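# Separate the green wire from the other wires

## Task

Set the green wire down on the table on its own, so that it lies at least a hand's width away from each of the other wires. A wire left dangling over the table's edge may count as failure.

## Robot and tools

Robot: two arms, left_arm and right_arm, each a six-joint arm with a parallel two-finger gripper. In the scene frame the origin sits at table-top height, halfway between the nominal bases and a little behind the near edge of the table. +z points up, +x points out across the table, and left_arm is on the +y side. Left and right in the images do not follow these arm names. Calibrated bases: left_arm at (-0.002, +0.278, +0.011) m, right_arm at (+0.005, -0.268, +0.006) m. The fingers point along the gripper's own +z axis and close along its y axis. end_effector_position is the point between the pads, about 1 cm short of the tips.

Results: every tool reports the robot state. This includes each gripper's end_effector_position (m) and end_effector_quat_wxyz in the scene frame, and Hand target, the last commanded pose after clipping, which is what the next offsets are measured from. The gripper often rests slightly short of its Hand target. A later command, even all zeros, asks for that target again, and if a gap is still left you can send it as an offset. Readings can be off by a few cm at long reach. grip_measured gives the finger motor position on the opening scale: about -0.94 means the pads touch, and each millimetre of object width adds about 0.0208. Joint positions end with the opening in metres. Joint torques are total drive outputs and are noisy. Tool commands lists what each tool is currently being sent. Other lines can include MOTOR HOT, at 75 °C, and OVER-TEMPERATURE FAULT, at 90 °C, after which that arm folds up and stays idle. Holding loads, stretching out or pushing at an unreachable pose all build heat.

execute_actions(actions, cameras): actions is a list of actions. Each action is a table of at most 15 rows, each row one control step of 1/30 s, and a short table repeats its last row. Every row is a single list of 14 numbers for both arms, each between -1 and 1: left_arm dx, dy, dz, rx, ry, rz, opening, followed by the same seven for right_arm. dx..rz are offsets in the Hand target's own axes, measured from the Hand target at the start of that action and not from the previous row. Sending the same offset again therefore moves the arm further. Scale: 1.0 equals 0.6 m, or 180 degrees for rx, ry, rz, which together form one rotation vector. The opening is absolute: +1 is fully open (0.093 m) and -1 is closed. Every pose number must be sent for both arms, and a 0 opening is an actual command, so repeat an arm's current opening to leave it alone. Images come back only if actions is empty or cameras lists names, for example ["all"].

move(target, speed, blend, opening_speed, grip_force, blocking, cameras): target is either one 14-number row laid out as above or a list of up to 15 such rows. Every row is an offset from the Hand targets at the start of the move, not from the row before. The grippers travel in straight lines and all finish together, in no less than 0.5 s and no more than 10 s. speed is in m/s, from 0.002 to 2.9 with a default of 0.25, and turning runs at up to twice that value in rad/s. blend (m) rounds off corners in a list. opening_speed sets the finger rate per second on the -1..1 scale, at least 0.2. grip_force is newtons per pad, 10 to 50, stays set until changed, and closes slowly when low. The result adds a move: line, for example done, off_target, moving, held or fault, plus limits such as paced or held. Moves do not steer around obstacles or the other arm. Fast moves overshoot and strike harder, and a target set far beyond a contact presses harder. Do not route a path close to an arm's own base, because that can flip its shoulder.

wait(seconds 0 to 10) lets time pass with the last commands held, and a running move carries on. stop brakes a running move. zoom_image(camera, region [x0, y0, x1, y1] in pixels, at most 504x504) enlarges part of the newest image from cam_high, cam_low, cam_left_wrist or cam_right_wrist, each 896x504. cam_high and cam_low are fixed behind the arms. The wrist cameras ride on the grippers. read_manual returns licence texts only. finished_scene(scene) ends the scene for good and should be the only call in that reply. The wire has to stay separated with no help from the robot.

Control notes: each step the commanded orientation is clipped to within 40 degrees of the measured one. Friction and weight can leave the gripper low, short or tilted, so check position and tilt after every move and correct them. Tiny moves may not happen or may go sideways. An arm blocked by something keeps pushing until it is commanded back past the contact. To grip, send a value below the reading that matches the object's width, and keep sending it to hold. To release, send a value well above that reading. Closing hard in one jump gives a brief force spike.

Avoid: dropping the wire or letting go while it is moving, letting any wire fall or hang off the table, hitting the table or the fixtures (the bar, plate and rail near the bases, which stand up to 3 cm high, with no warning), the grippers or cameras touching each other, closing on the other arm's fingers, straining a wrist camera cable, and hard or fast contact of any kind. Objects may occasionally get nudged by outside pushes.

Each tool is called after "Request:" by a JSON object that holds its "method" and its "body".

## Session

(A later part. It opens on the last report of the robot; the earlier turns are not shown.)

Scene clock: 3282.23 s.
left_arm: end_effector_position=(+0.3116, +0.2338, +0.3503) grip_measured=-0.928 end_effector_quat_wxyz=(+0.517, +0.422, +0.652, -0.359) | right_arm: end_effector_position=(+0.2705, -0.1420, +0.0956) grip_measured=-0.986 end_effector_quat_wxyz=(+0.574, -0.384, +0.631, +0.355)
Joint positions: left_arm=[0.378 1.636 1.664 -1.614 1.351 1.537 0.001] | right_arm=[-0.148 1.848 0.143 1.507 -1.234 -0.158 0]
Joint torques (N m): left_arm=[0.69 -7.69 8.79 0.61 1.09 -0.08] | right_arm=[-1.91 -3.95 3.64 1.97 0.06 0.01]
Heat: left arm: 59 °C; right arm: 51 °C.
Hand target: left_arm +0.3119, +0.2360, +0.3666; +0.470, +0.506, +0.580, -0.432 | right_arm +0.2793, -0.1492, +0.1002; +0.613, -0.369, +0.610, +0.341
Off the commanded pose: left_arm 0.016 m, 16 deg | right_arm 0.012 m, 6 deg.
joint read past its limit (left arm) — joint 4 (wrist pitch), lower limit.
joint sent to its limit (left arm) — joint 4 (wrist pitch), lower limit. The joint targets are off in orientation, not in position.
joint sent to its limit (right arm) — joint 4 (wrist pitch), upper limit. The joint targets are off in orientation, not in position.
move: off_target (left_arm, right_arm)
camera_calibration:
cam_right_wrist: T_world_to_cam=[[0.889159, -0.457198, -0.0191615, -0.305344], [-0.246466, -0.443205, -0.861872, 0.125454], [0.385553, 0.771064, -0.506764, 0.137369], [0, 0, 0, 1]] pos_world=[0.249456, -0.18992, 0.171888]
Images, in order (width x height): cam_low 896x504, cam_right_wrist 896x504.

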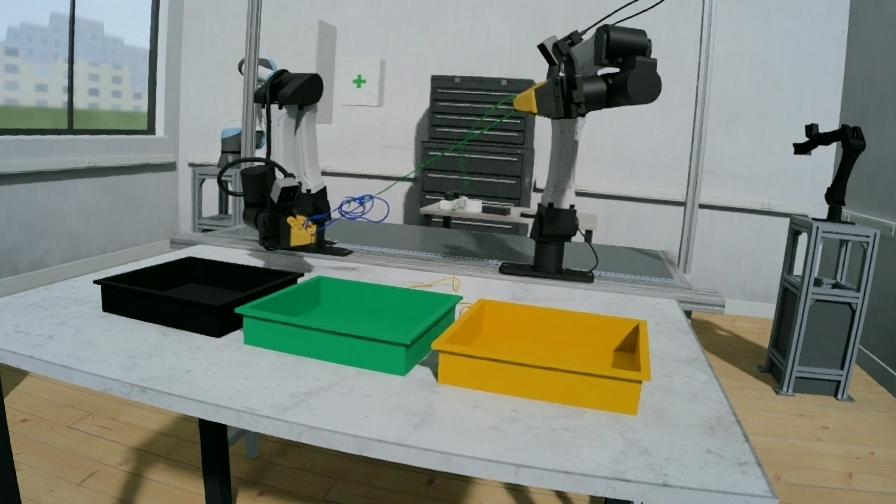

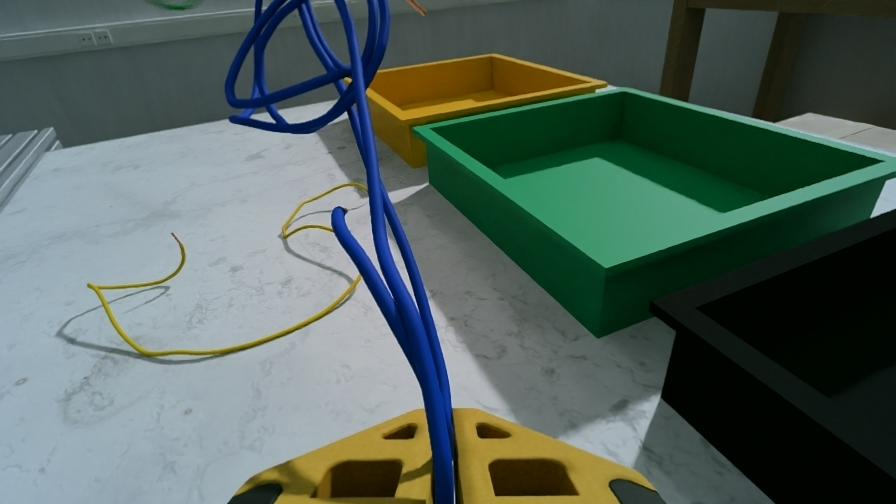

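Request:
{"method": "move", "body": {"target": [0,0,0,0,0,0,-0.935, 0,-0.07,-0.05,0,0,0,-1], "speed": 0.08, "cameras": ["cam_right_wrist","cam_low"]}}

Request:
{"method": "zoom_image", "body": {"camera": "cam_low", "region": [300, 80, 560, 300]}}

Scene clock: 3293.27 s.
left_arm: end_effector_position=(+0.3135, +0.2346, +0.3538) grip_measured=-0.928 end_effector_quat_wxyz=(+0.528, +0.422, +0.645, -0.358) | right_arm: end_effector_position=(+0.2972, -0.1934, +0.0964) grip_measured=-0.986 end_effector_quat_wxyz=(+0.590, -0.358, +0.633, +0.351)
Joint positions: left_arm=[0.381 1.636 1.664 -1.598 1.372 1.537 0.001] | right_arm=[-0.35 1.946 0.263 1.504 -1.39 -0.132 0]
Joint torques (N m): left_arm=[0.32 -7.65 8.88 0.5 0.85 -0.11] | right_arm=[-0.58 -5.39 4.21 1.91 -0.31 0.11]
Heat: left arm: 59 °C; right arm: 51 °C.
Hand target: left_arm +0.3119, +0.2360, +0.3666; +0.470, +0.506, +0.580, -0.432 | right_arm +0.3009, -0.1960, +0.1023; +0.613, -0.369, +0.610, +0.341
Off the commanded pose: left_arm 0.013 m, 16 deg | right_arm 0.007 m, 4 deg.
joint read past its limit (left arm) — joint 4 (wrist pitch), lower limit.
joint sent to its limit (left arm) — joint 4 (wrist pitch), lower limit. The joint targets are off in orientation, not in position.
joint sent to its limit (right arm) — joint 4 (wrist pitch), upper limit. The joint targets still meet the commanded pose.
move: off_target (left_arm, right_arm)
camera_calibration:
cam_right_wrist: T_world_to_cam=[[0.865034, -0.500582, -0.0336823, -0.35243], [-0.264785, -0.398477, -0.878126, 0.125684], [0.426152, 0.768527, -0.477242, 0.151831], [0, 0, 0, 1]] pos_world=[0.27344, -0.243024, 0.170956]
Images, in order (width x height): cam_low 896x504, cam_right_wrist 896x504.

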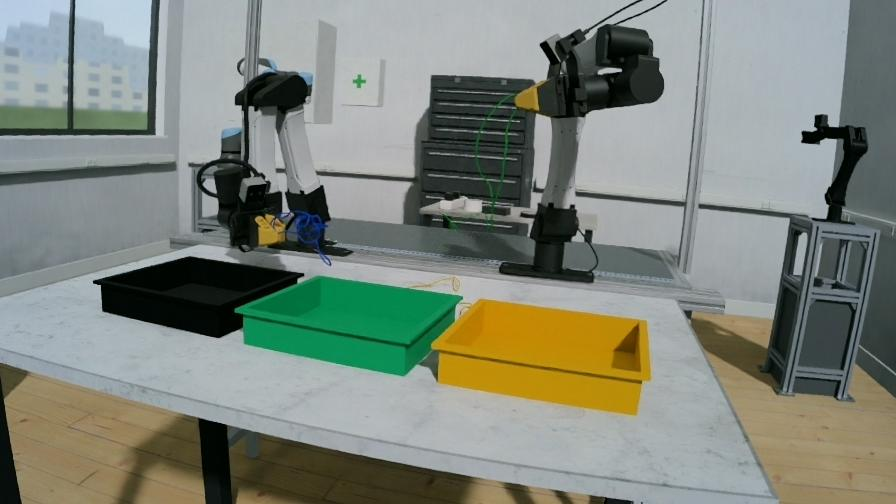

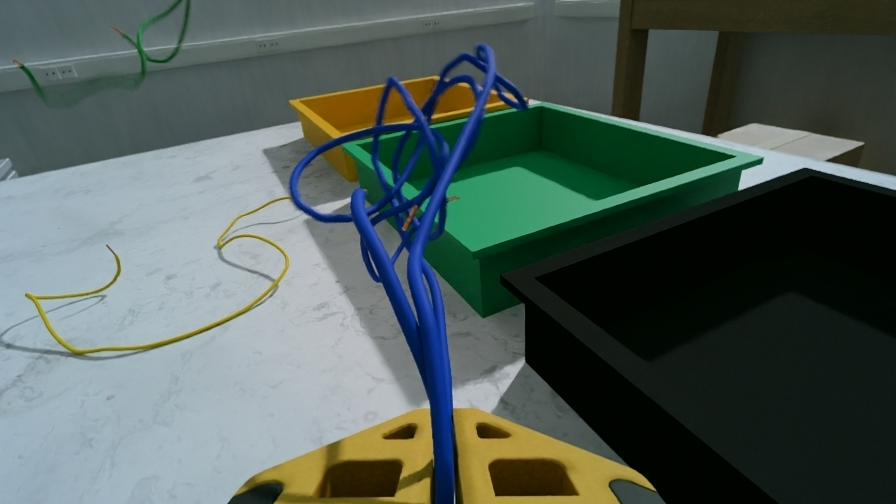

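Scaled by 1.938 from the camera's 896x504 image, which has a finer 1280x720 frame.

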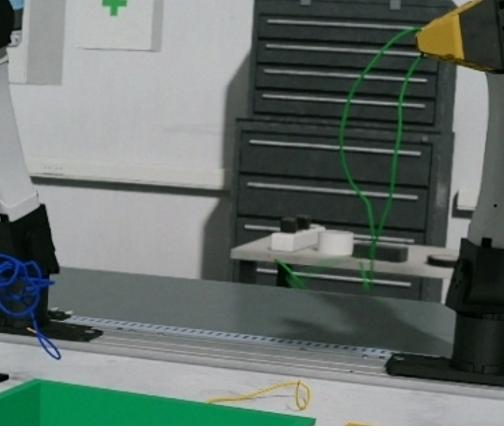

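Request:
{"method": "move", "body": {"target": [0.12,0.019,-0.307,0,0.4,0,-0.935, 0.08,0.057,-0.075,0.14,0,0,-1], "speed": 0.2, "cameras": ["all"]}}

Scene clock: 3309.30 s.
left_arm: end_effector_position=(+0.2941, +0.4285, +0.3258) grip_measured=-0.928 end_effector_quat_wxyz=(+0.136, +0.631, +0.746, +0.168) | right_arm: end_effector_position=(+0.2507, -0.2192, +0.0487) grip_measured=-0.986 end_effector_quat_wxyz=(+0.589, -0.278, +0.716, +0.251)
Joint positions: left_arm=[0.508 1.661 2.085 -1.595 0.125 1.9 0.001] | right_arm=[-0.505 2.008 -0.008 1.503 -1.235 -0.429 0]
Joint torques (N m): left_arm=[-0.92 -4.97 8.4 1.31 0.11 0.05] | right_arm=[-0.55 -3.73 -0.03 1.94 -0.43 -0.23]
Heat: left arm: 59 °C; right arm: 52 °C.
Hand target: left_arm +0.3000, +0.4302, +0.3297; +0.039, +0.663, +0.745, -0.052 | right_arm +0.2501, -0.2197, +0.0537; +0.679, -0.226, +0.669, +0.200
Off the commanded pose: left_arm 0.007 m, 28 deg | right_arm 0.005 m, 14 deg.
joint read past its limit (left arm) — joint 4 (wrist pitch), lower limit.
joint sent to its limit (left arm) — joint 4 (wrist pitch), lower limit. The joint targets are off in orientation, not in position.
joint sent to its limit (right arm) — joint 3 (elbow), lower limit, where the elbow is as bent as it goes; joint 4 (wrist pitch), upper limit. The joint targets are off in orientation, not in position.
move: off_target (left_arm, right_arm)
camera_calibration:
cam_left_wrist: T_world_to_cam=[[-0.899142, -0.14403, -0.413278, 0.460236], [-0.323194, 0.855244, 0.405096, -0.367741], [0.295107, 0.497808, -0.815536, 0.0513339], [0, 0, 0, 1]] pos_world=[0.279817, 0.355242, 0.38104]
cam_right_wrist: T_world_to_cam=[[0.691006, -0.721578, -0.042846, -0.330954], [-0.444847, -0.377783, -0.812029, 0.107609], [0.569756, 0.580177, -0.582042, 0.0964283], [0, 0, 0, 1]] pos_world=[0.22162, -0.254102, 0.129327]

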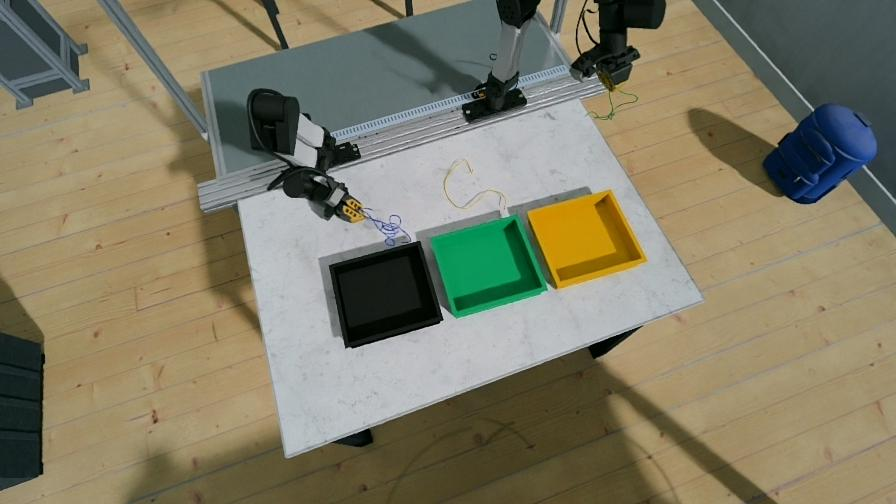

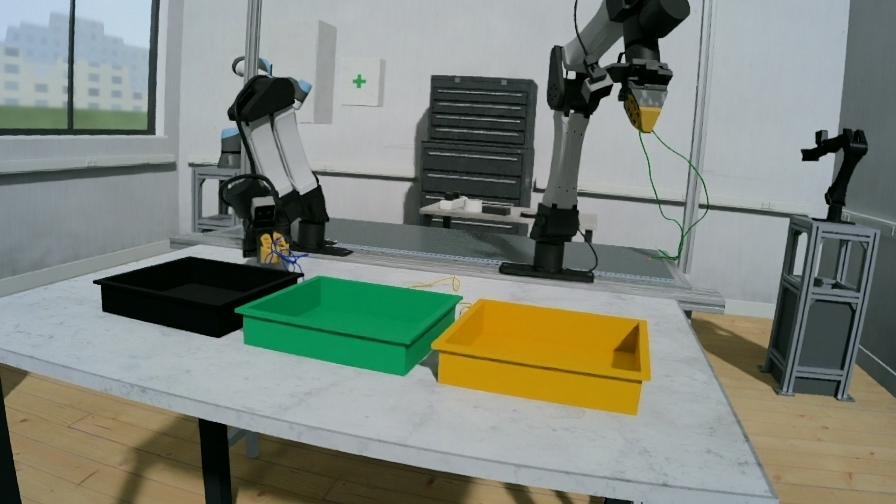

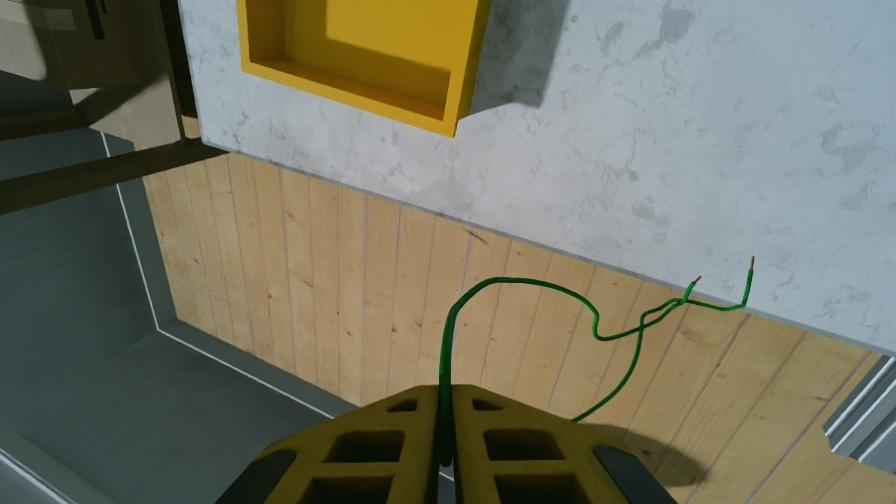

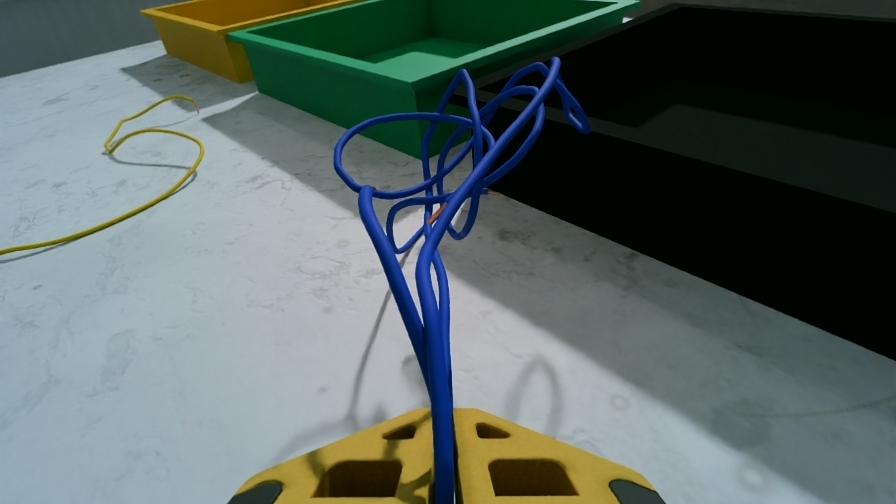

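Request:
{"method": "move", "body": {"target": [[-0.088,0.0075,0.1115,0,0,0,-0.935, 0.042,0,0,0,0.2,0,-1],[-0.076,0.0945,0.275,0,0,0,-0.935, 0.042,0,0,0,0.2,0,-1]], "speed": 0.12, "blend": [0.03,0], "cameras": ["all"]}}

Scene clock: 3353.57 s.
left_arm: end_effector_position=(+0.3524, +0.3728, +0.1691) grip_measured=-0.928 end_effector_quat_wxyz=(+0.031, +0.664, +0.745, -0.056) | right_arm: end_effector_position=(+0.2425, -0.2182, +0.0215) grip_measured=-0.986 end_effector_quat_wxyz=(+0.434, -0.277, +0.848, +0.128)
Joint positions: left_arm=[0.29 2.045 1.981 -1.588 0.101 1.76 0.001] | right_arm=[-0.247 1.136 0.069 0.235 -0.666 -0.588 0]
Joint torques (N m): left_arm=[-0.8 -8.35 8.96 0.2 0.26 -0.12] | right_arm=[0.46 -2.56 8.38 1.27 -0.2 0.05]
Heat: left arm: 56 °C; right arm: 51 °C.
Hand target: left_arm +0.3599, +0.3706, +0.1705; +0.039, +0.663, +0.746, -0.052 | right_arm +0.2506, -0.2205, +0.0285; +0.439, -0.277, +0.846, +0.120
Off the commanded pose: left_arm 0.008 m, 1 deg | right_arm 0.011 m, 1 deg.
joint read past its limit (left arm) — joint 4 (wrist pitch), lower limit.
move: off_target (right_arm)
camera_calibration:
cam_left_wrist: T_world_to_cam=[[-0.992933, -0.107059, 0.0512135, 0.380508], [-0.0851761, 0.943364, 0.32064, -0.340223], [-0.0826403, 0.314012, -0.945816, 0.157761], [0, 0, 0, 1]] pos_world=[0.361877, 0.312152, 0.238815]
cam_right_wrist: T_world_to_cam=[[0.573774, -0.818852, 0.0162611, -0.319888], [-0.715358, -0.510725, -0.476888, 0.111568], [0.398806, 0.261994, -0.878814, 0.063121], [0, 0, 0, 1]] pos_world=[0.238182, -0.221498, 0.113879]

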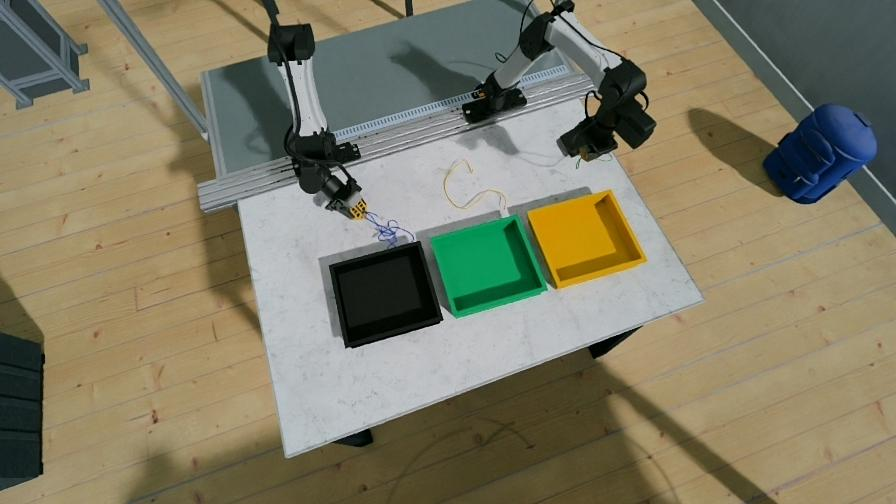

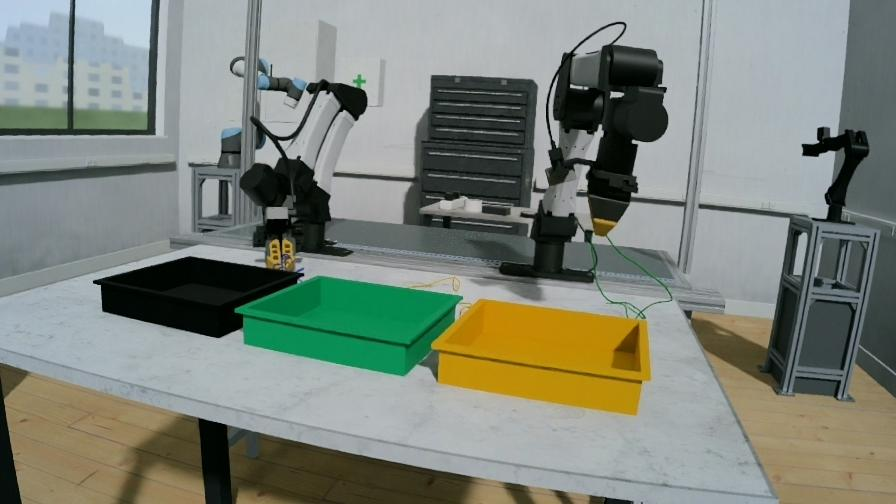

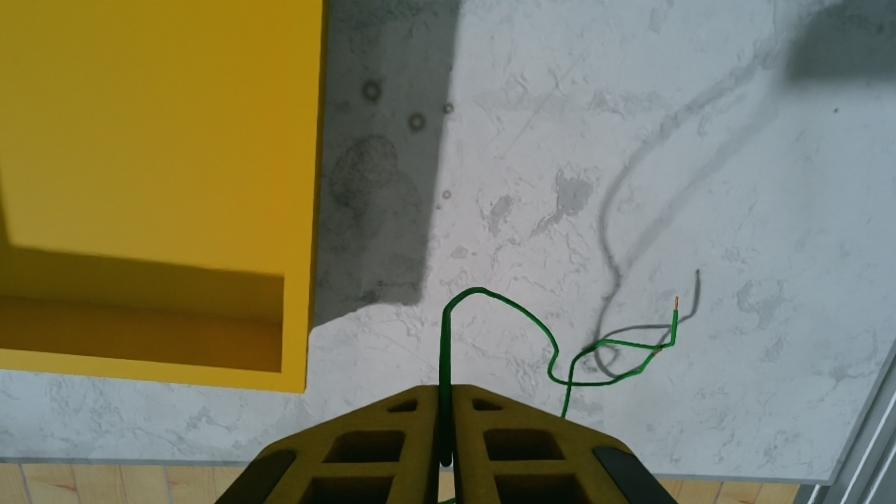

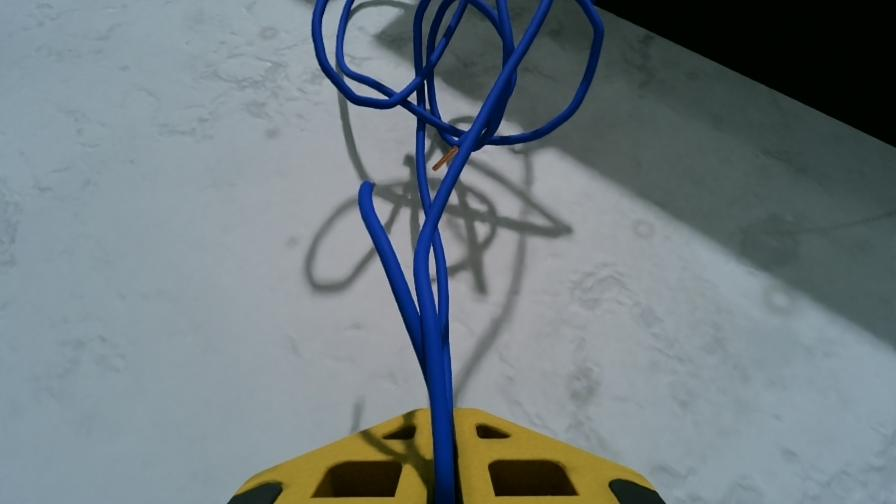

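Request:
{"method": "move", "body": {"target": [0.1,0.098,0.203,0,0,0,-0.935,0,0,0,0,0,0,-1], "speed": 0.1, "cameras": ["all"]}}

Scene clock: 3387.20 s.
left_arm: end_effector_position=(+0.4034, +0.4159, +0.0577) grip_measured=-0.928 end_effector_quat_wxyz=(+0.040, +0.661, +0.747, -0.052) | right_arm: end_effector_position=(+0.2425, -0.2182, +0.0215) grip_measured=-0.986 end_effector_quat_wxyz=(+0.434, -0.277, +0.848, +0.128)
Joint positions: left_arm=[0.356 2.298 1.938 -1.283 0.107 1.82 0.001] | right_arm=[-0.247 1.136 0.069 0.235 -0.666 -0.588 0]
Joint torques (N m): left_arm=[0.25 -7.73 7.25 0.57 0.13 0.06] | right_arm=[0.59 -2.56 8.23 1.37 -0.18 0.06]
Heat: left arm: 55 °C; right arm: 47 °C.
Hand target: left_arm +0.4100, +0.4205, +0.0406; +0.039, +0.664, +0.745, -0.052 | right_arm +0.2506, -0.2205, +0.0285; +0.439, -0.277, +0.846, +0.120
Off the commanded pose: left_arm 0.019 m, 0 deg | right_arm 0.011 m, 1 deg.
move: off_target (left_arm, right_arm)
camera_calibration:
cam_left_wrist: T_world_to_cam=[[-0.992976, -0.113493, 0.0334439, 0.445191], [-0.097372, 0.94444, 0.313931, -0.336025], [-0.0672146, 0.308469, -0.948857, 0.0393289], [0, 0, 0, 1]] pos_world=[0.411988, 0.35575, 0.127917]
cam_right_wrist: T_world_to_cam=[[0.573774, -0.818852, 0.0162611, -0.319888], [-0.715358, -0.510725, -0.476888, 0.111568], [0.398806, 0.261994, -0.878814, 0.063121], [0, 0, 0, 1]] pos_world=[0.238182, -0.221498, 0.113879]

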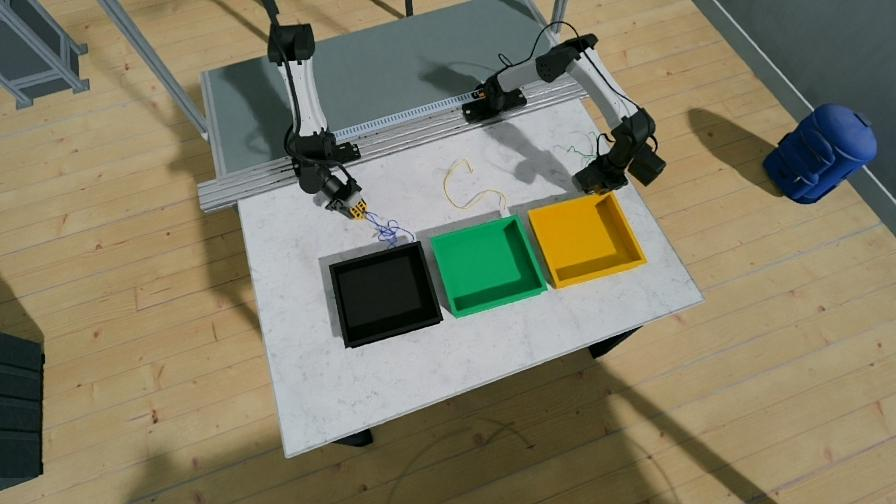

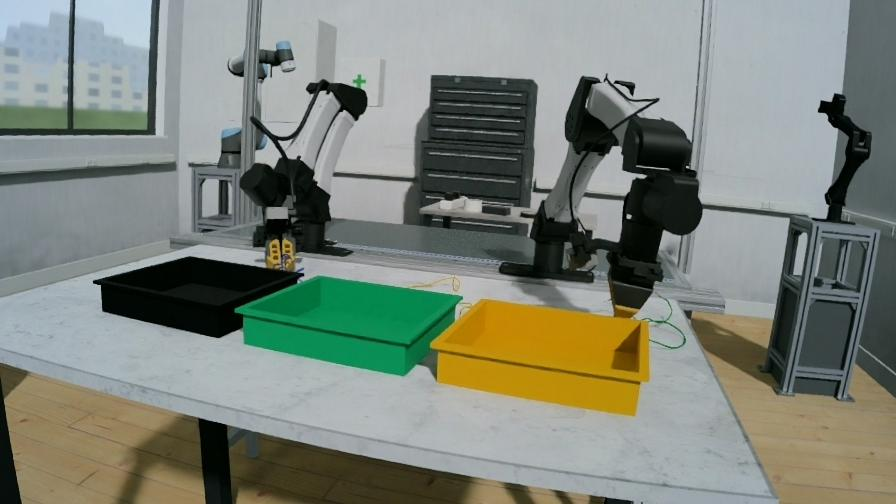

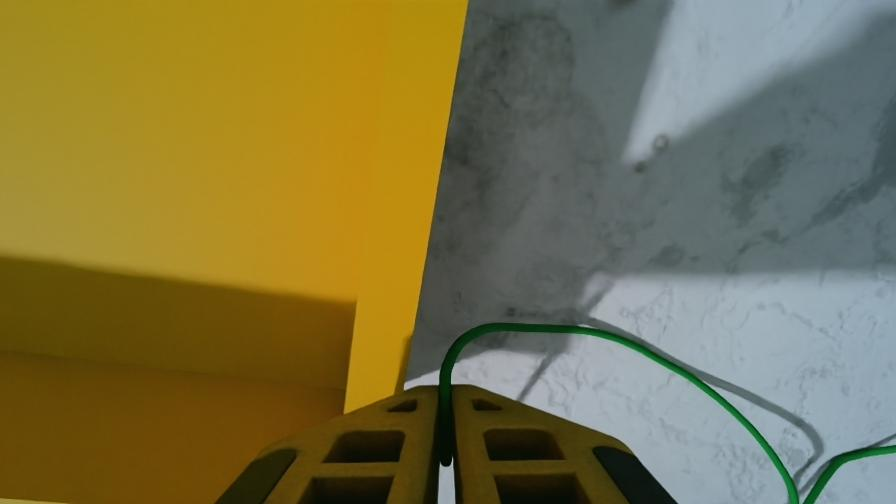

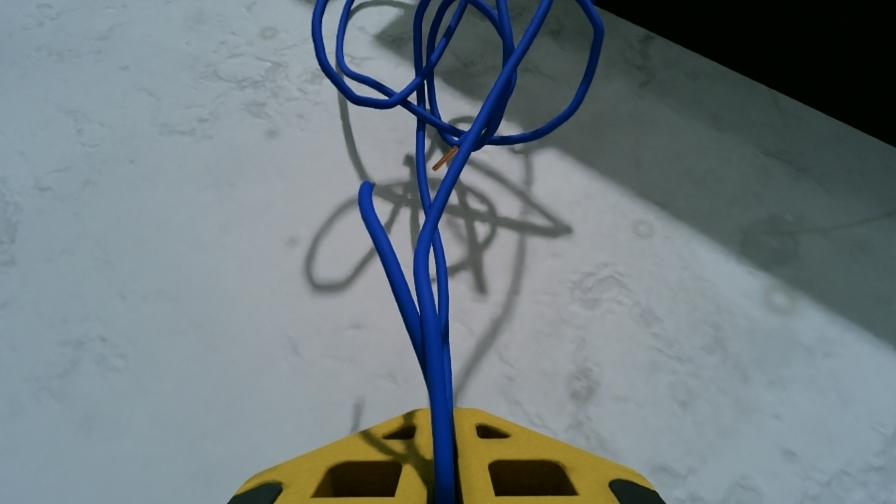

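Request:
{"method": "move", "body": {"target": [[-0.0085,-0.0017,-0.066,0,0,0,-0.935,0,0,0,0,0,0,-1],[0.049,-0.07,-0.072,0,0,0,-0.935,0.008,0.003,0.001,0,0.05,0,-1],[0.06,-0.068,0.011,0,0,0,-0.935,0.015,0.005,0.002,0,0.1,0,-1]], "speed": 0.1, "blend": [0.01,0.01,0], "cameras": ["all"]}}

Scene clock: 3433.90 s.
left_arm: end_effector_position=(+0.3663, +0.4485, +0.0333) grip_measured=-0.928 end_effector_quat_wxyz=(+0.040, +0.661, +0.748, -0.055) | right_arm: end_effector_position=(+0.2435, -0.2193, +0.0189) grip_measured=-0.986 end_effector_quat_wxyz=(+0.310, -0.297, +0.900, +0.078)
Joint positions: left_arm=[0.462 2.236 1.738 -1.16 0.102 1.925 0.001] | right_arm=[-0.077 1.132 0.282 -0.173 -0.394 -0.582 0]
Joint torques (N m): left_arm=[0.17 -10.86 5.39 0.25 0.11 0.08] | right_arm=[0.59 -1.37 8.66 0.97 -0.02 0.11]
Heat: left arm: 56 °C; right arm: 45 °C.
Hand target: left_arm +0.3652, +0.4506, +0.0305; +0.039, +0.663, +0.745, -0.052 | right_arm +0.2456, -0.2208, +0.0205; +0.301, -0.292, +0.905, +0.075
Off the commanded pose: left_arm 0.004 m, 1 deg | right_arm 0.003 m, 1 deg.
move: done
camera_calibration:
cam_left_wrist: T_world_to_cam=[[-0.992659, -0.115186, 0.0368714, 0.413371], [-0.0982555, 0.945819, 0.309471, -0.36282], [-0.0705203, 0.303577, -0.950194, 0.00701909], [0, 0, 0, 1]] pos_world=[0.375183, 0.388646, 0.10371]
cam_right_wrist: T_world_to_cam=[[0.573632, -0.818216, 0.0383306, -0.321543], [-0.796332, -0.568027, -0.207849, 0.112618], [0.191838, 0.088705, -0.97741, 0.0749892], [0, 0, 0, 1]] pos_world=[0.259743, -0.205773, 0.109028]

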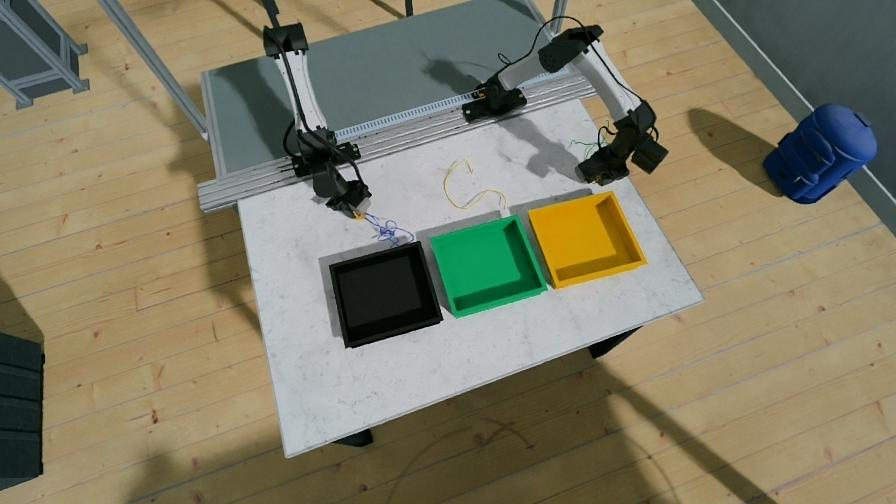

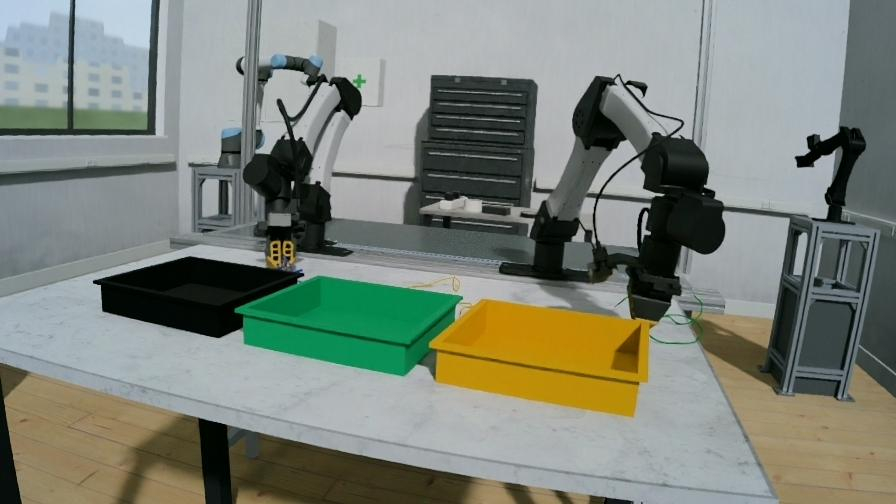

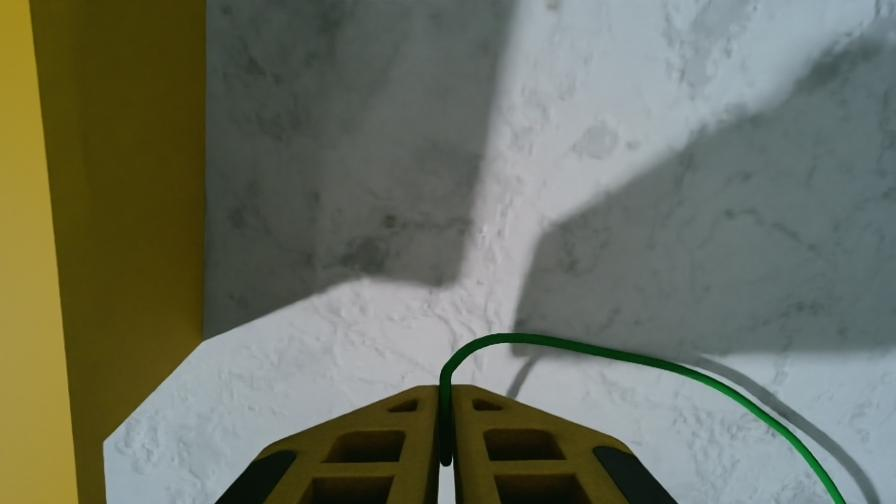

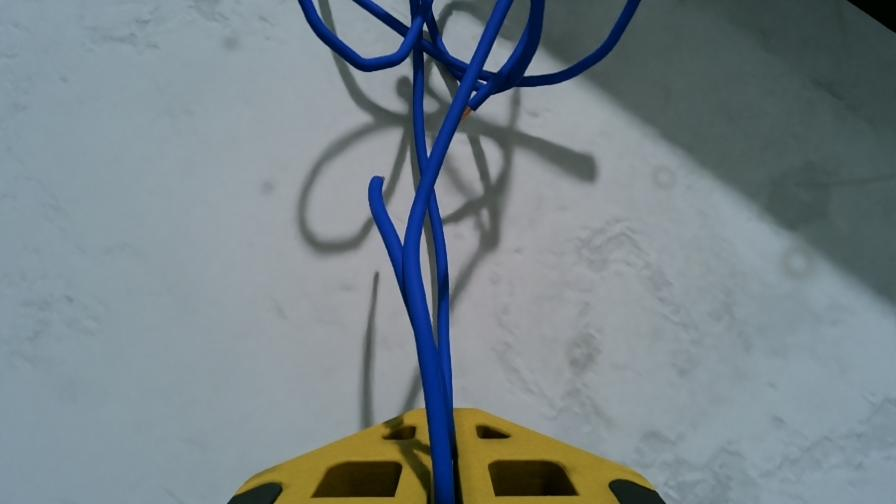

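Request:
{"method": "move", "body": {"target": [[0,0,0.02,0,0,0,-0.935,0,0,0,0,0,0,-1],[0,0,0.02,0,0,0,-0.6,0,0,0,0,0,0,-0.55],[0,0,-0.08,0,0,0,-0.6,0,0,-0.1,0,0,0,-0.55],[0,0,-0.25,0,0,0,-0.6,0,0,-0.28,0,0,0,-0.55]], "speed": [0.05,0.05,0.08,0.15], "blend": [0,0,0.02,0], "opening_speed": 0.5, "cameras": ["all"]}}

Scene clock: 3456.47 s.
left_arm: end_effector_position=(+0.3671, +0.4674, +0.1620) grip_measured=-0.603 end_effector_quat_wxyz=(+0.054, +0.658, +0.751, -0.018) | right_arm: end_effector_position=(+0.1588, -0.2734, +0.1470) grip_measured=-0.551 end_effector_quat_wxyz=(+0.291, -0.288, +0.909, +0.074)
Joint positions: left_arm=[0.497 2.196 2.191 -1.579 0.1 1.948 0.016] | right_arm=[-0.732 0.805 0.745 -1.337 -0.6 -1.273 0.019]
Joint torques (N m): left_arm=[0.24 -12.96 8.62 0.19 0.14 0.09] | right_arm=[-0.8 0.96 9.11 0.42 -0.69 -0.13]
Heat: left arm: 54 °C; right arm: 44 °C.
Hand target: left_arm +0.3667, +0.4700, +0.1793; +0.039, +0.663, +0.745, -0.052 | right_arm +0.1615, -0.2731, +0.1561; +0.301, -0.292, +0.905, +0.075
Off the commanded pose: left_arm 0.017 m, 4 deg | right_arm 0.010 m, 1 deg.
joint sent to its limit (left arm) — joint 4 (wrist pitch), lower limit. The joint targets are off in orientation, not in position.
move: off_target (left_arm)
camera_calibration:
cam_left_wrist: T_world_to_cam=[[-0.991229, -0.127555, -0.0345583, 0.428409], [-0.131718, 0.932384, 0.336617, -0.406313], [-0.0107155, 0.338216, -0.941007, 0.0839642], [0, 0, 0, 1]] pos_world=[0.372033, 0.405087, 0.230588]
cam_right_wrist: T_world_to_cam=[[0.558132, -0.82928, 0.0279785, -0.321138], [-0.815328, -0.554378, -0.167049, 0.0418516], [0.154041, 0.0704238, -0.985552, 0.223409], [0, 0, 0, 1]] pos_world=[0.178946, -0.258845, 0.236158]

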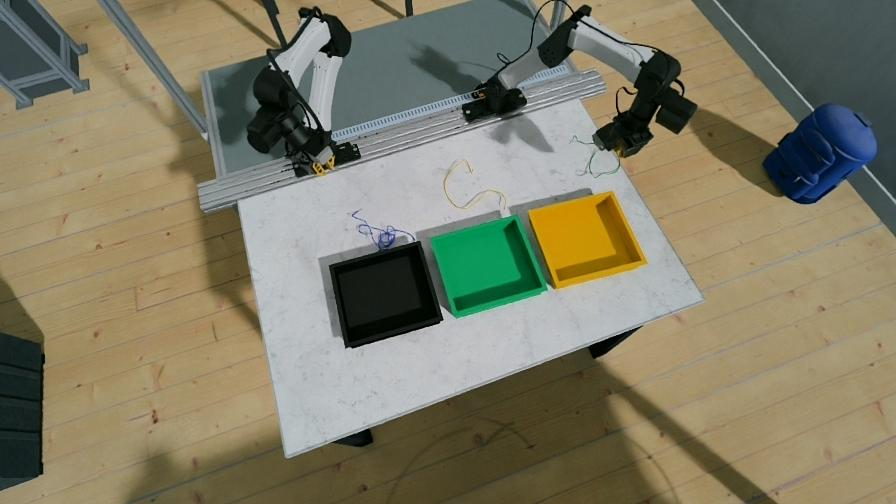

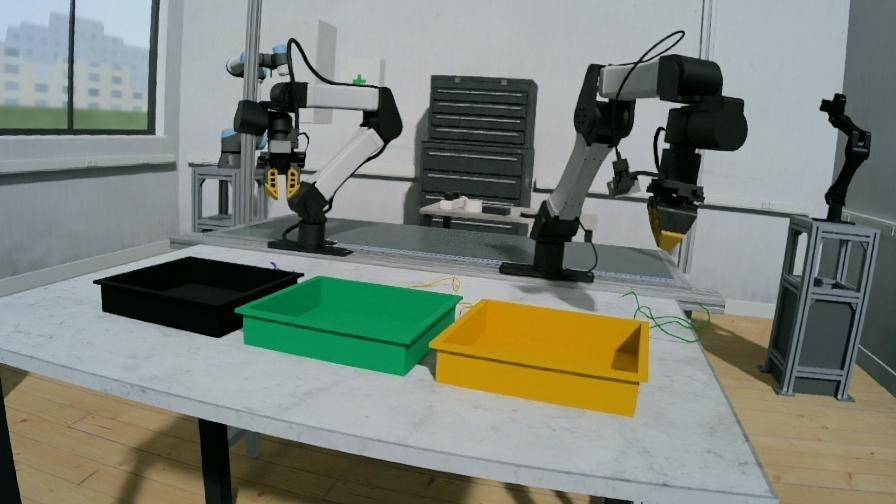

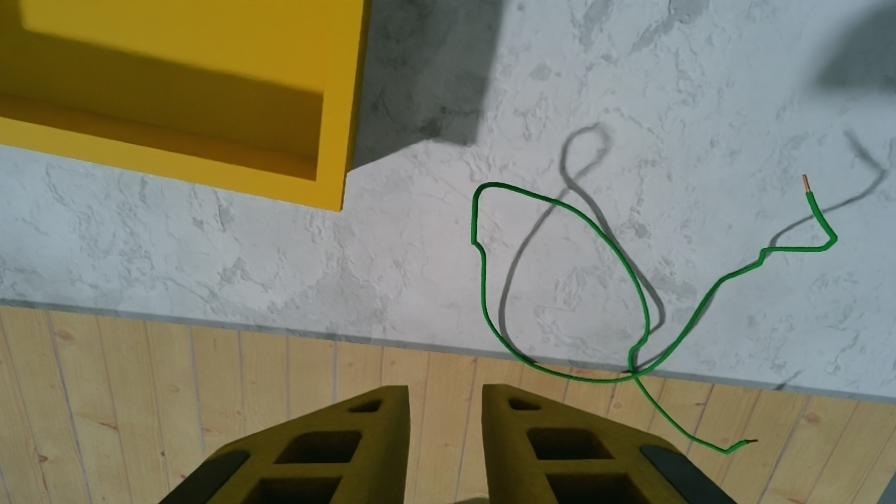

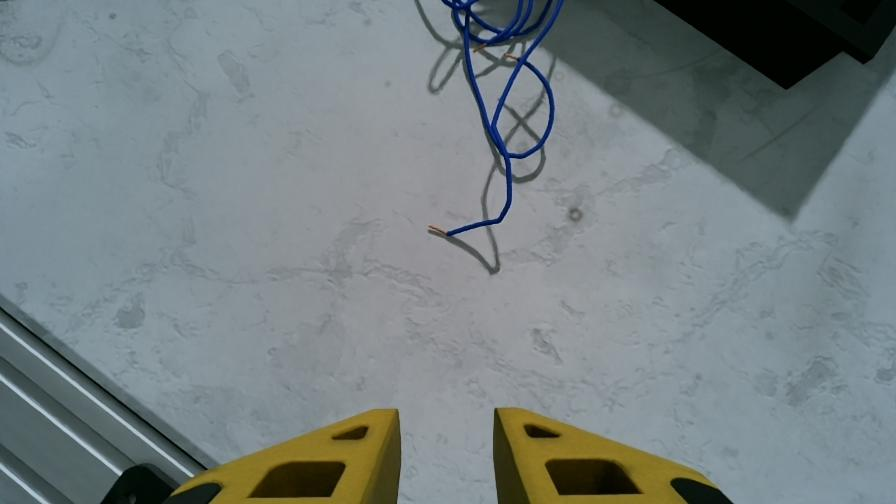

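Request:
{"method": "zoom_image", "body": {"camera": "cam_low", "region": [570, 240, 770, 370]}}

Request:
{"method": "zoom_image", "body": {"camera": "cam_left_wrist", "region": [440, 100, 900, 500]}}

Scaled by 2.520 from the camera's 896x504 image, which has a finer 1280x720 frame.

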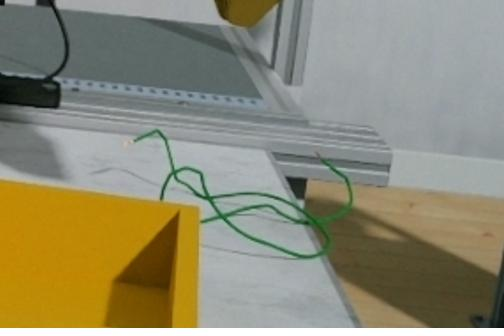

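Invalid region (440, 100, 900, 500): it reaches outside that camera's 896x504 image.

Request:
{"method": "move", "body": {"target": [[-0.0115,-0.0092,0.161,0,0,0,-0.2,0,0,0,0,0,0,-0.55],[-0.0022,-0.0072,0.2337,0,0,0,-0.2,0,0,0,0,0,0,-0.55],[-0.0022,-0.0072,0.2337,0,0,0,-0.96,0,0,0,0,0,0,-0.55],[-0.0115,-0.0092,0.161,0,0,0,-0.96,0,0,0,0,0,0,-0.55],[-0.1773,-0.0133,0.1825,0,0,0,-0.96,0,0,0,0,0,0,-0.55],[-0.168,-0.0115,0.255,0,0,0,-0.96,0,0,0,0,0,0,-0.55]], "speed": [0.1,0.06,0.06,0.08,0.08,0.06], "blend": [0.01,0,0,0.01,0.01,0], "opening_speed": 0.8, "cameras": ["all"]}}

Scene clock: 3553.13 s.
left_arm: end_effector_position=(+0.3699, +0.3526, +0.0431) grip_measured=-0.956 end_effector_quat_wxyz=(+0.035, +0.666, +0.744, -0.050) | right_arm: end_effector_position=(+0.1588, -0.2733, +0.1470) grip_measured=-0.551 end_effector_quat_wxyz=(+0.291, -0.289, +0.909, +0.074)
Joint positions: left_arm=[0.231 2.1 1.558 -1.089 0.105 1.705 0] | right_arm=[-0.732 0.805 0.745 -1.338 -0.6 -1.275 0.019]
Joint torques (N m): left_arm=[-0.36 -9.72 5.52 0.3 0.25 -0.12] | right_arm=[-0.61 0.9 9.13 0.42 -0.65 -0.07]
Heat: left arm: 59 °C; right arm: 43 °C.
Hand target: left_arm +0.3701, +0.3500, +0.0405; +0.039, +0.663, +0.745, -0.052 | right_arm +0.1615, -0.2731, +0.1561; +0.301, -0.292, +0.905, +0.075
Off the commanded pose: left_arm 0.004 m, 1 deg | right_arm 0.010 m, 1 deg.
move: done; target 3's new opening was sent with left_arm's hand 0.011 m and 1 deg from that target
camera_calibration:
cam_left_wrist: T_world_to_cam=[[-0.994075, -0.102693, 0.035619, 0.401793], [-0.0857843, 0.942468, 0.323102, -0.278861], [-0.06675, 0.318132, -0.945694, 0.0390585], [0, 0, 0, 1]] pos_world=[0.378098, 0.291653, 0.112727]
cam_right_wrist: T_world_to_cam=[[0.558946, -0.828725, 0.0281758, -0.321103], [-0.814788, -0.55522, -0.166888, 0.0415556], [0.153948, 0.0703238, -0.985573, 0.223398], [0, 0, 0, 1]] pos_world=[0.178947, -0.258744, 0.236158]

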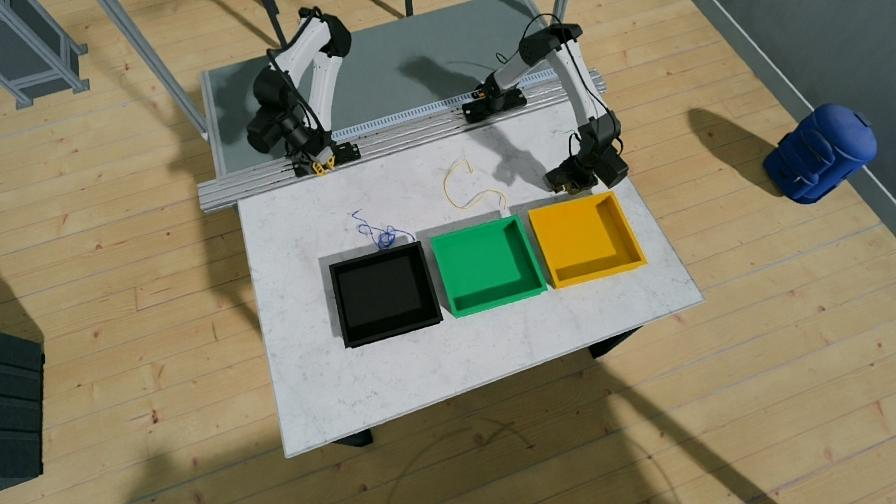

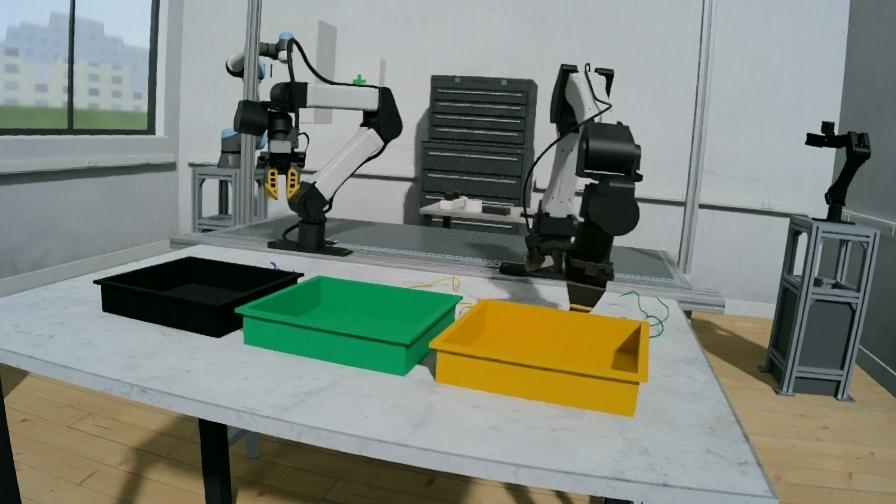

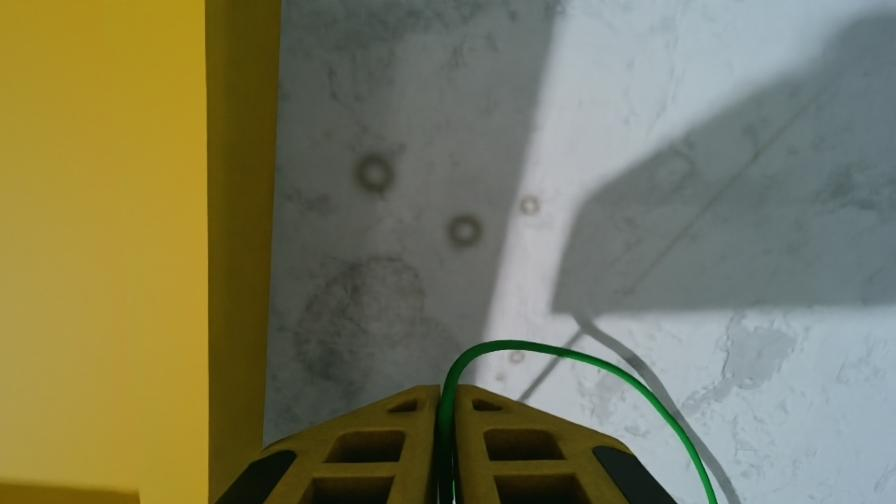

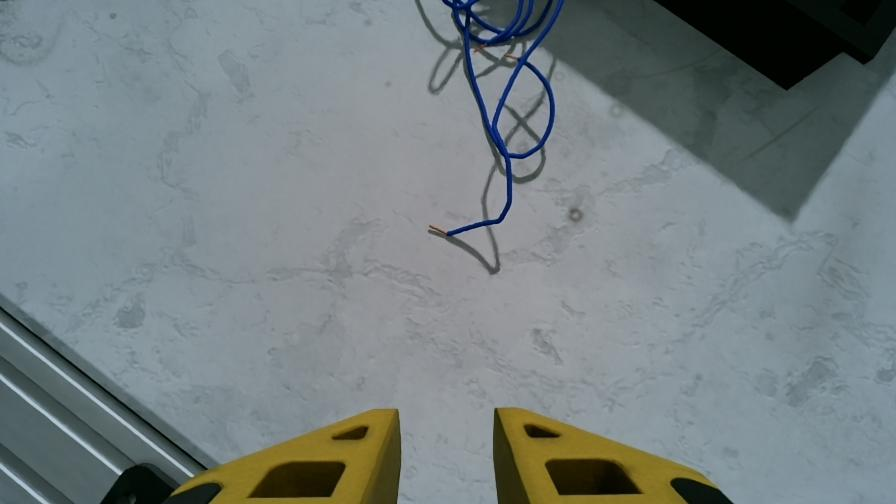

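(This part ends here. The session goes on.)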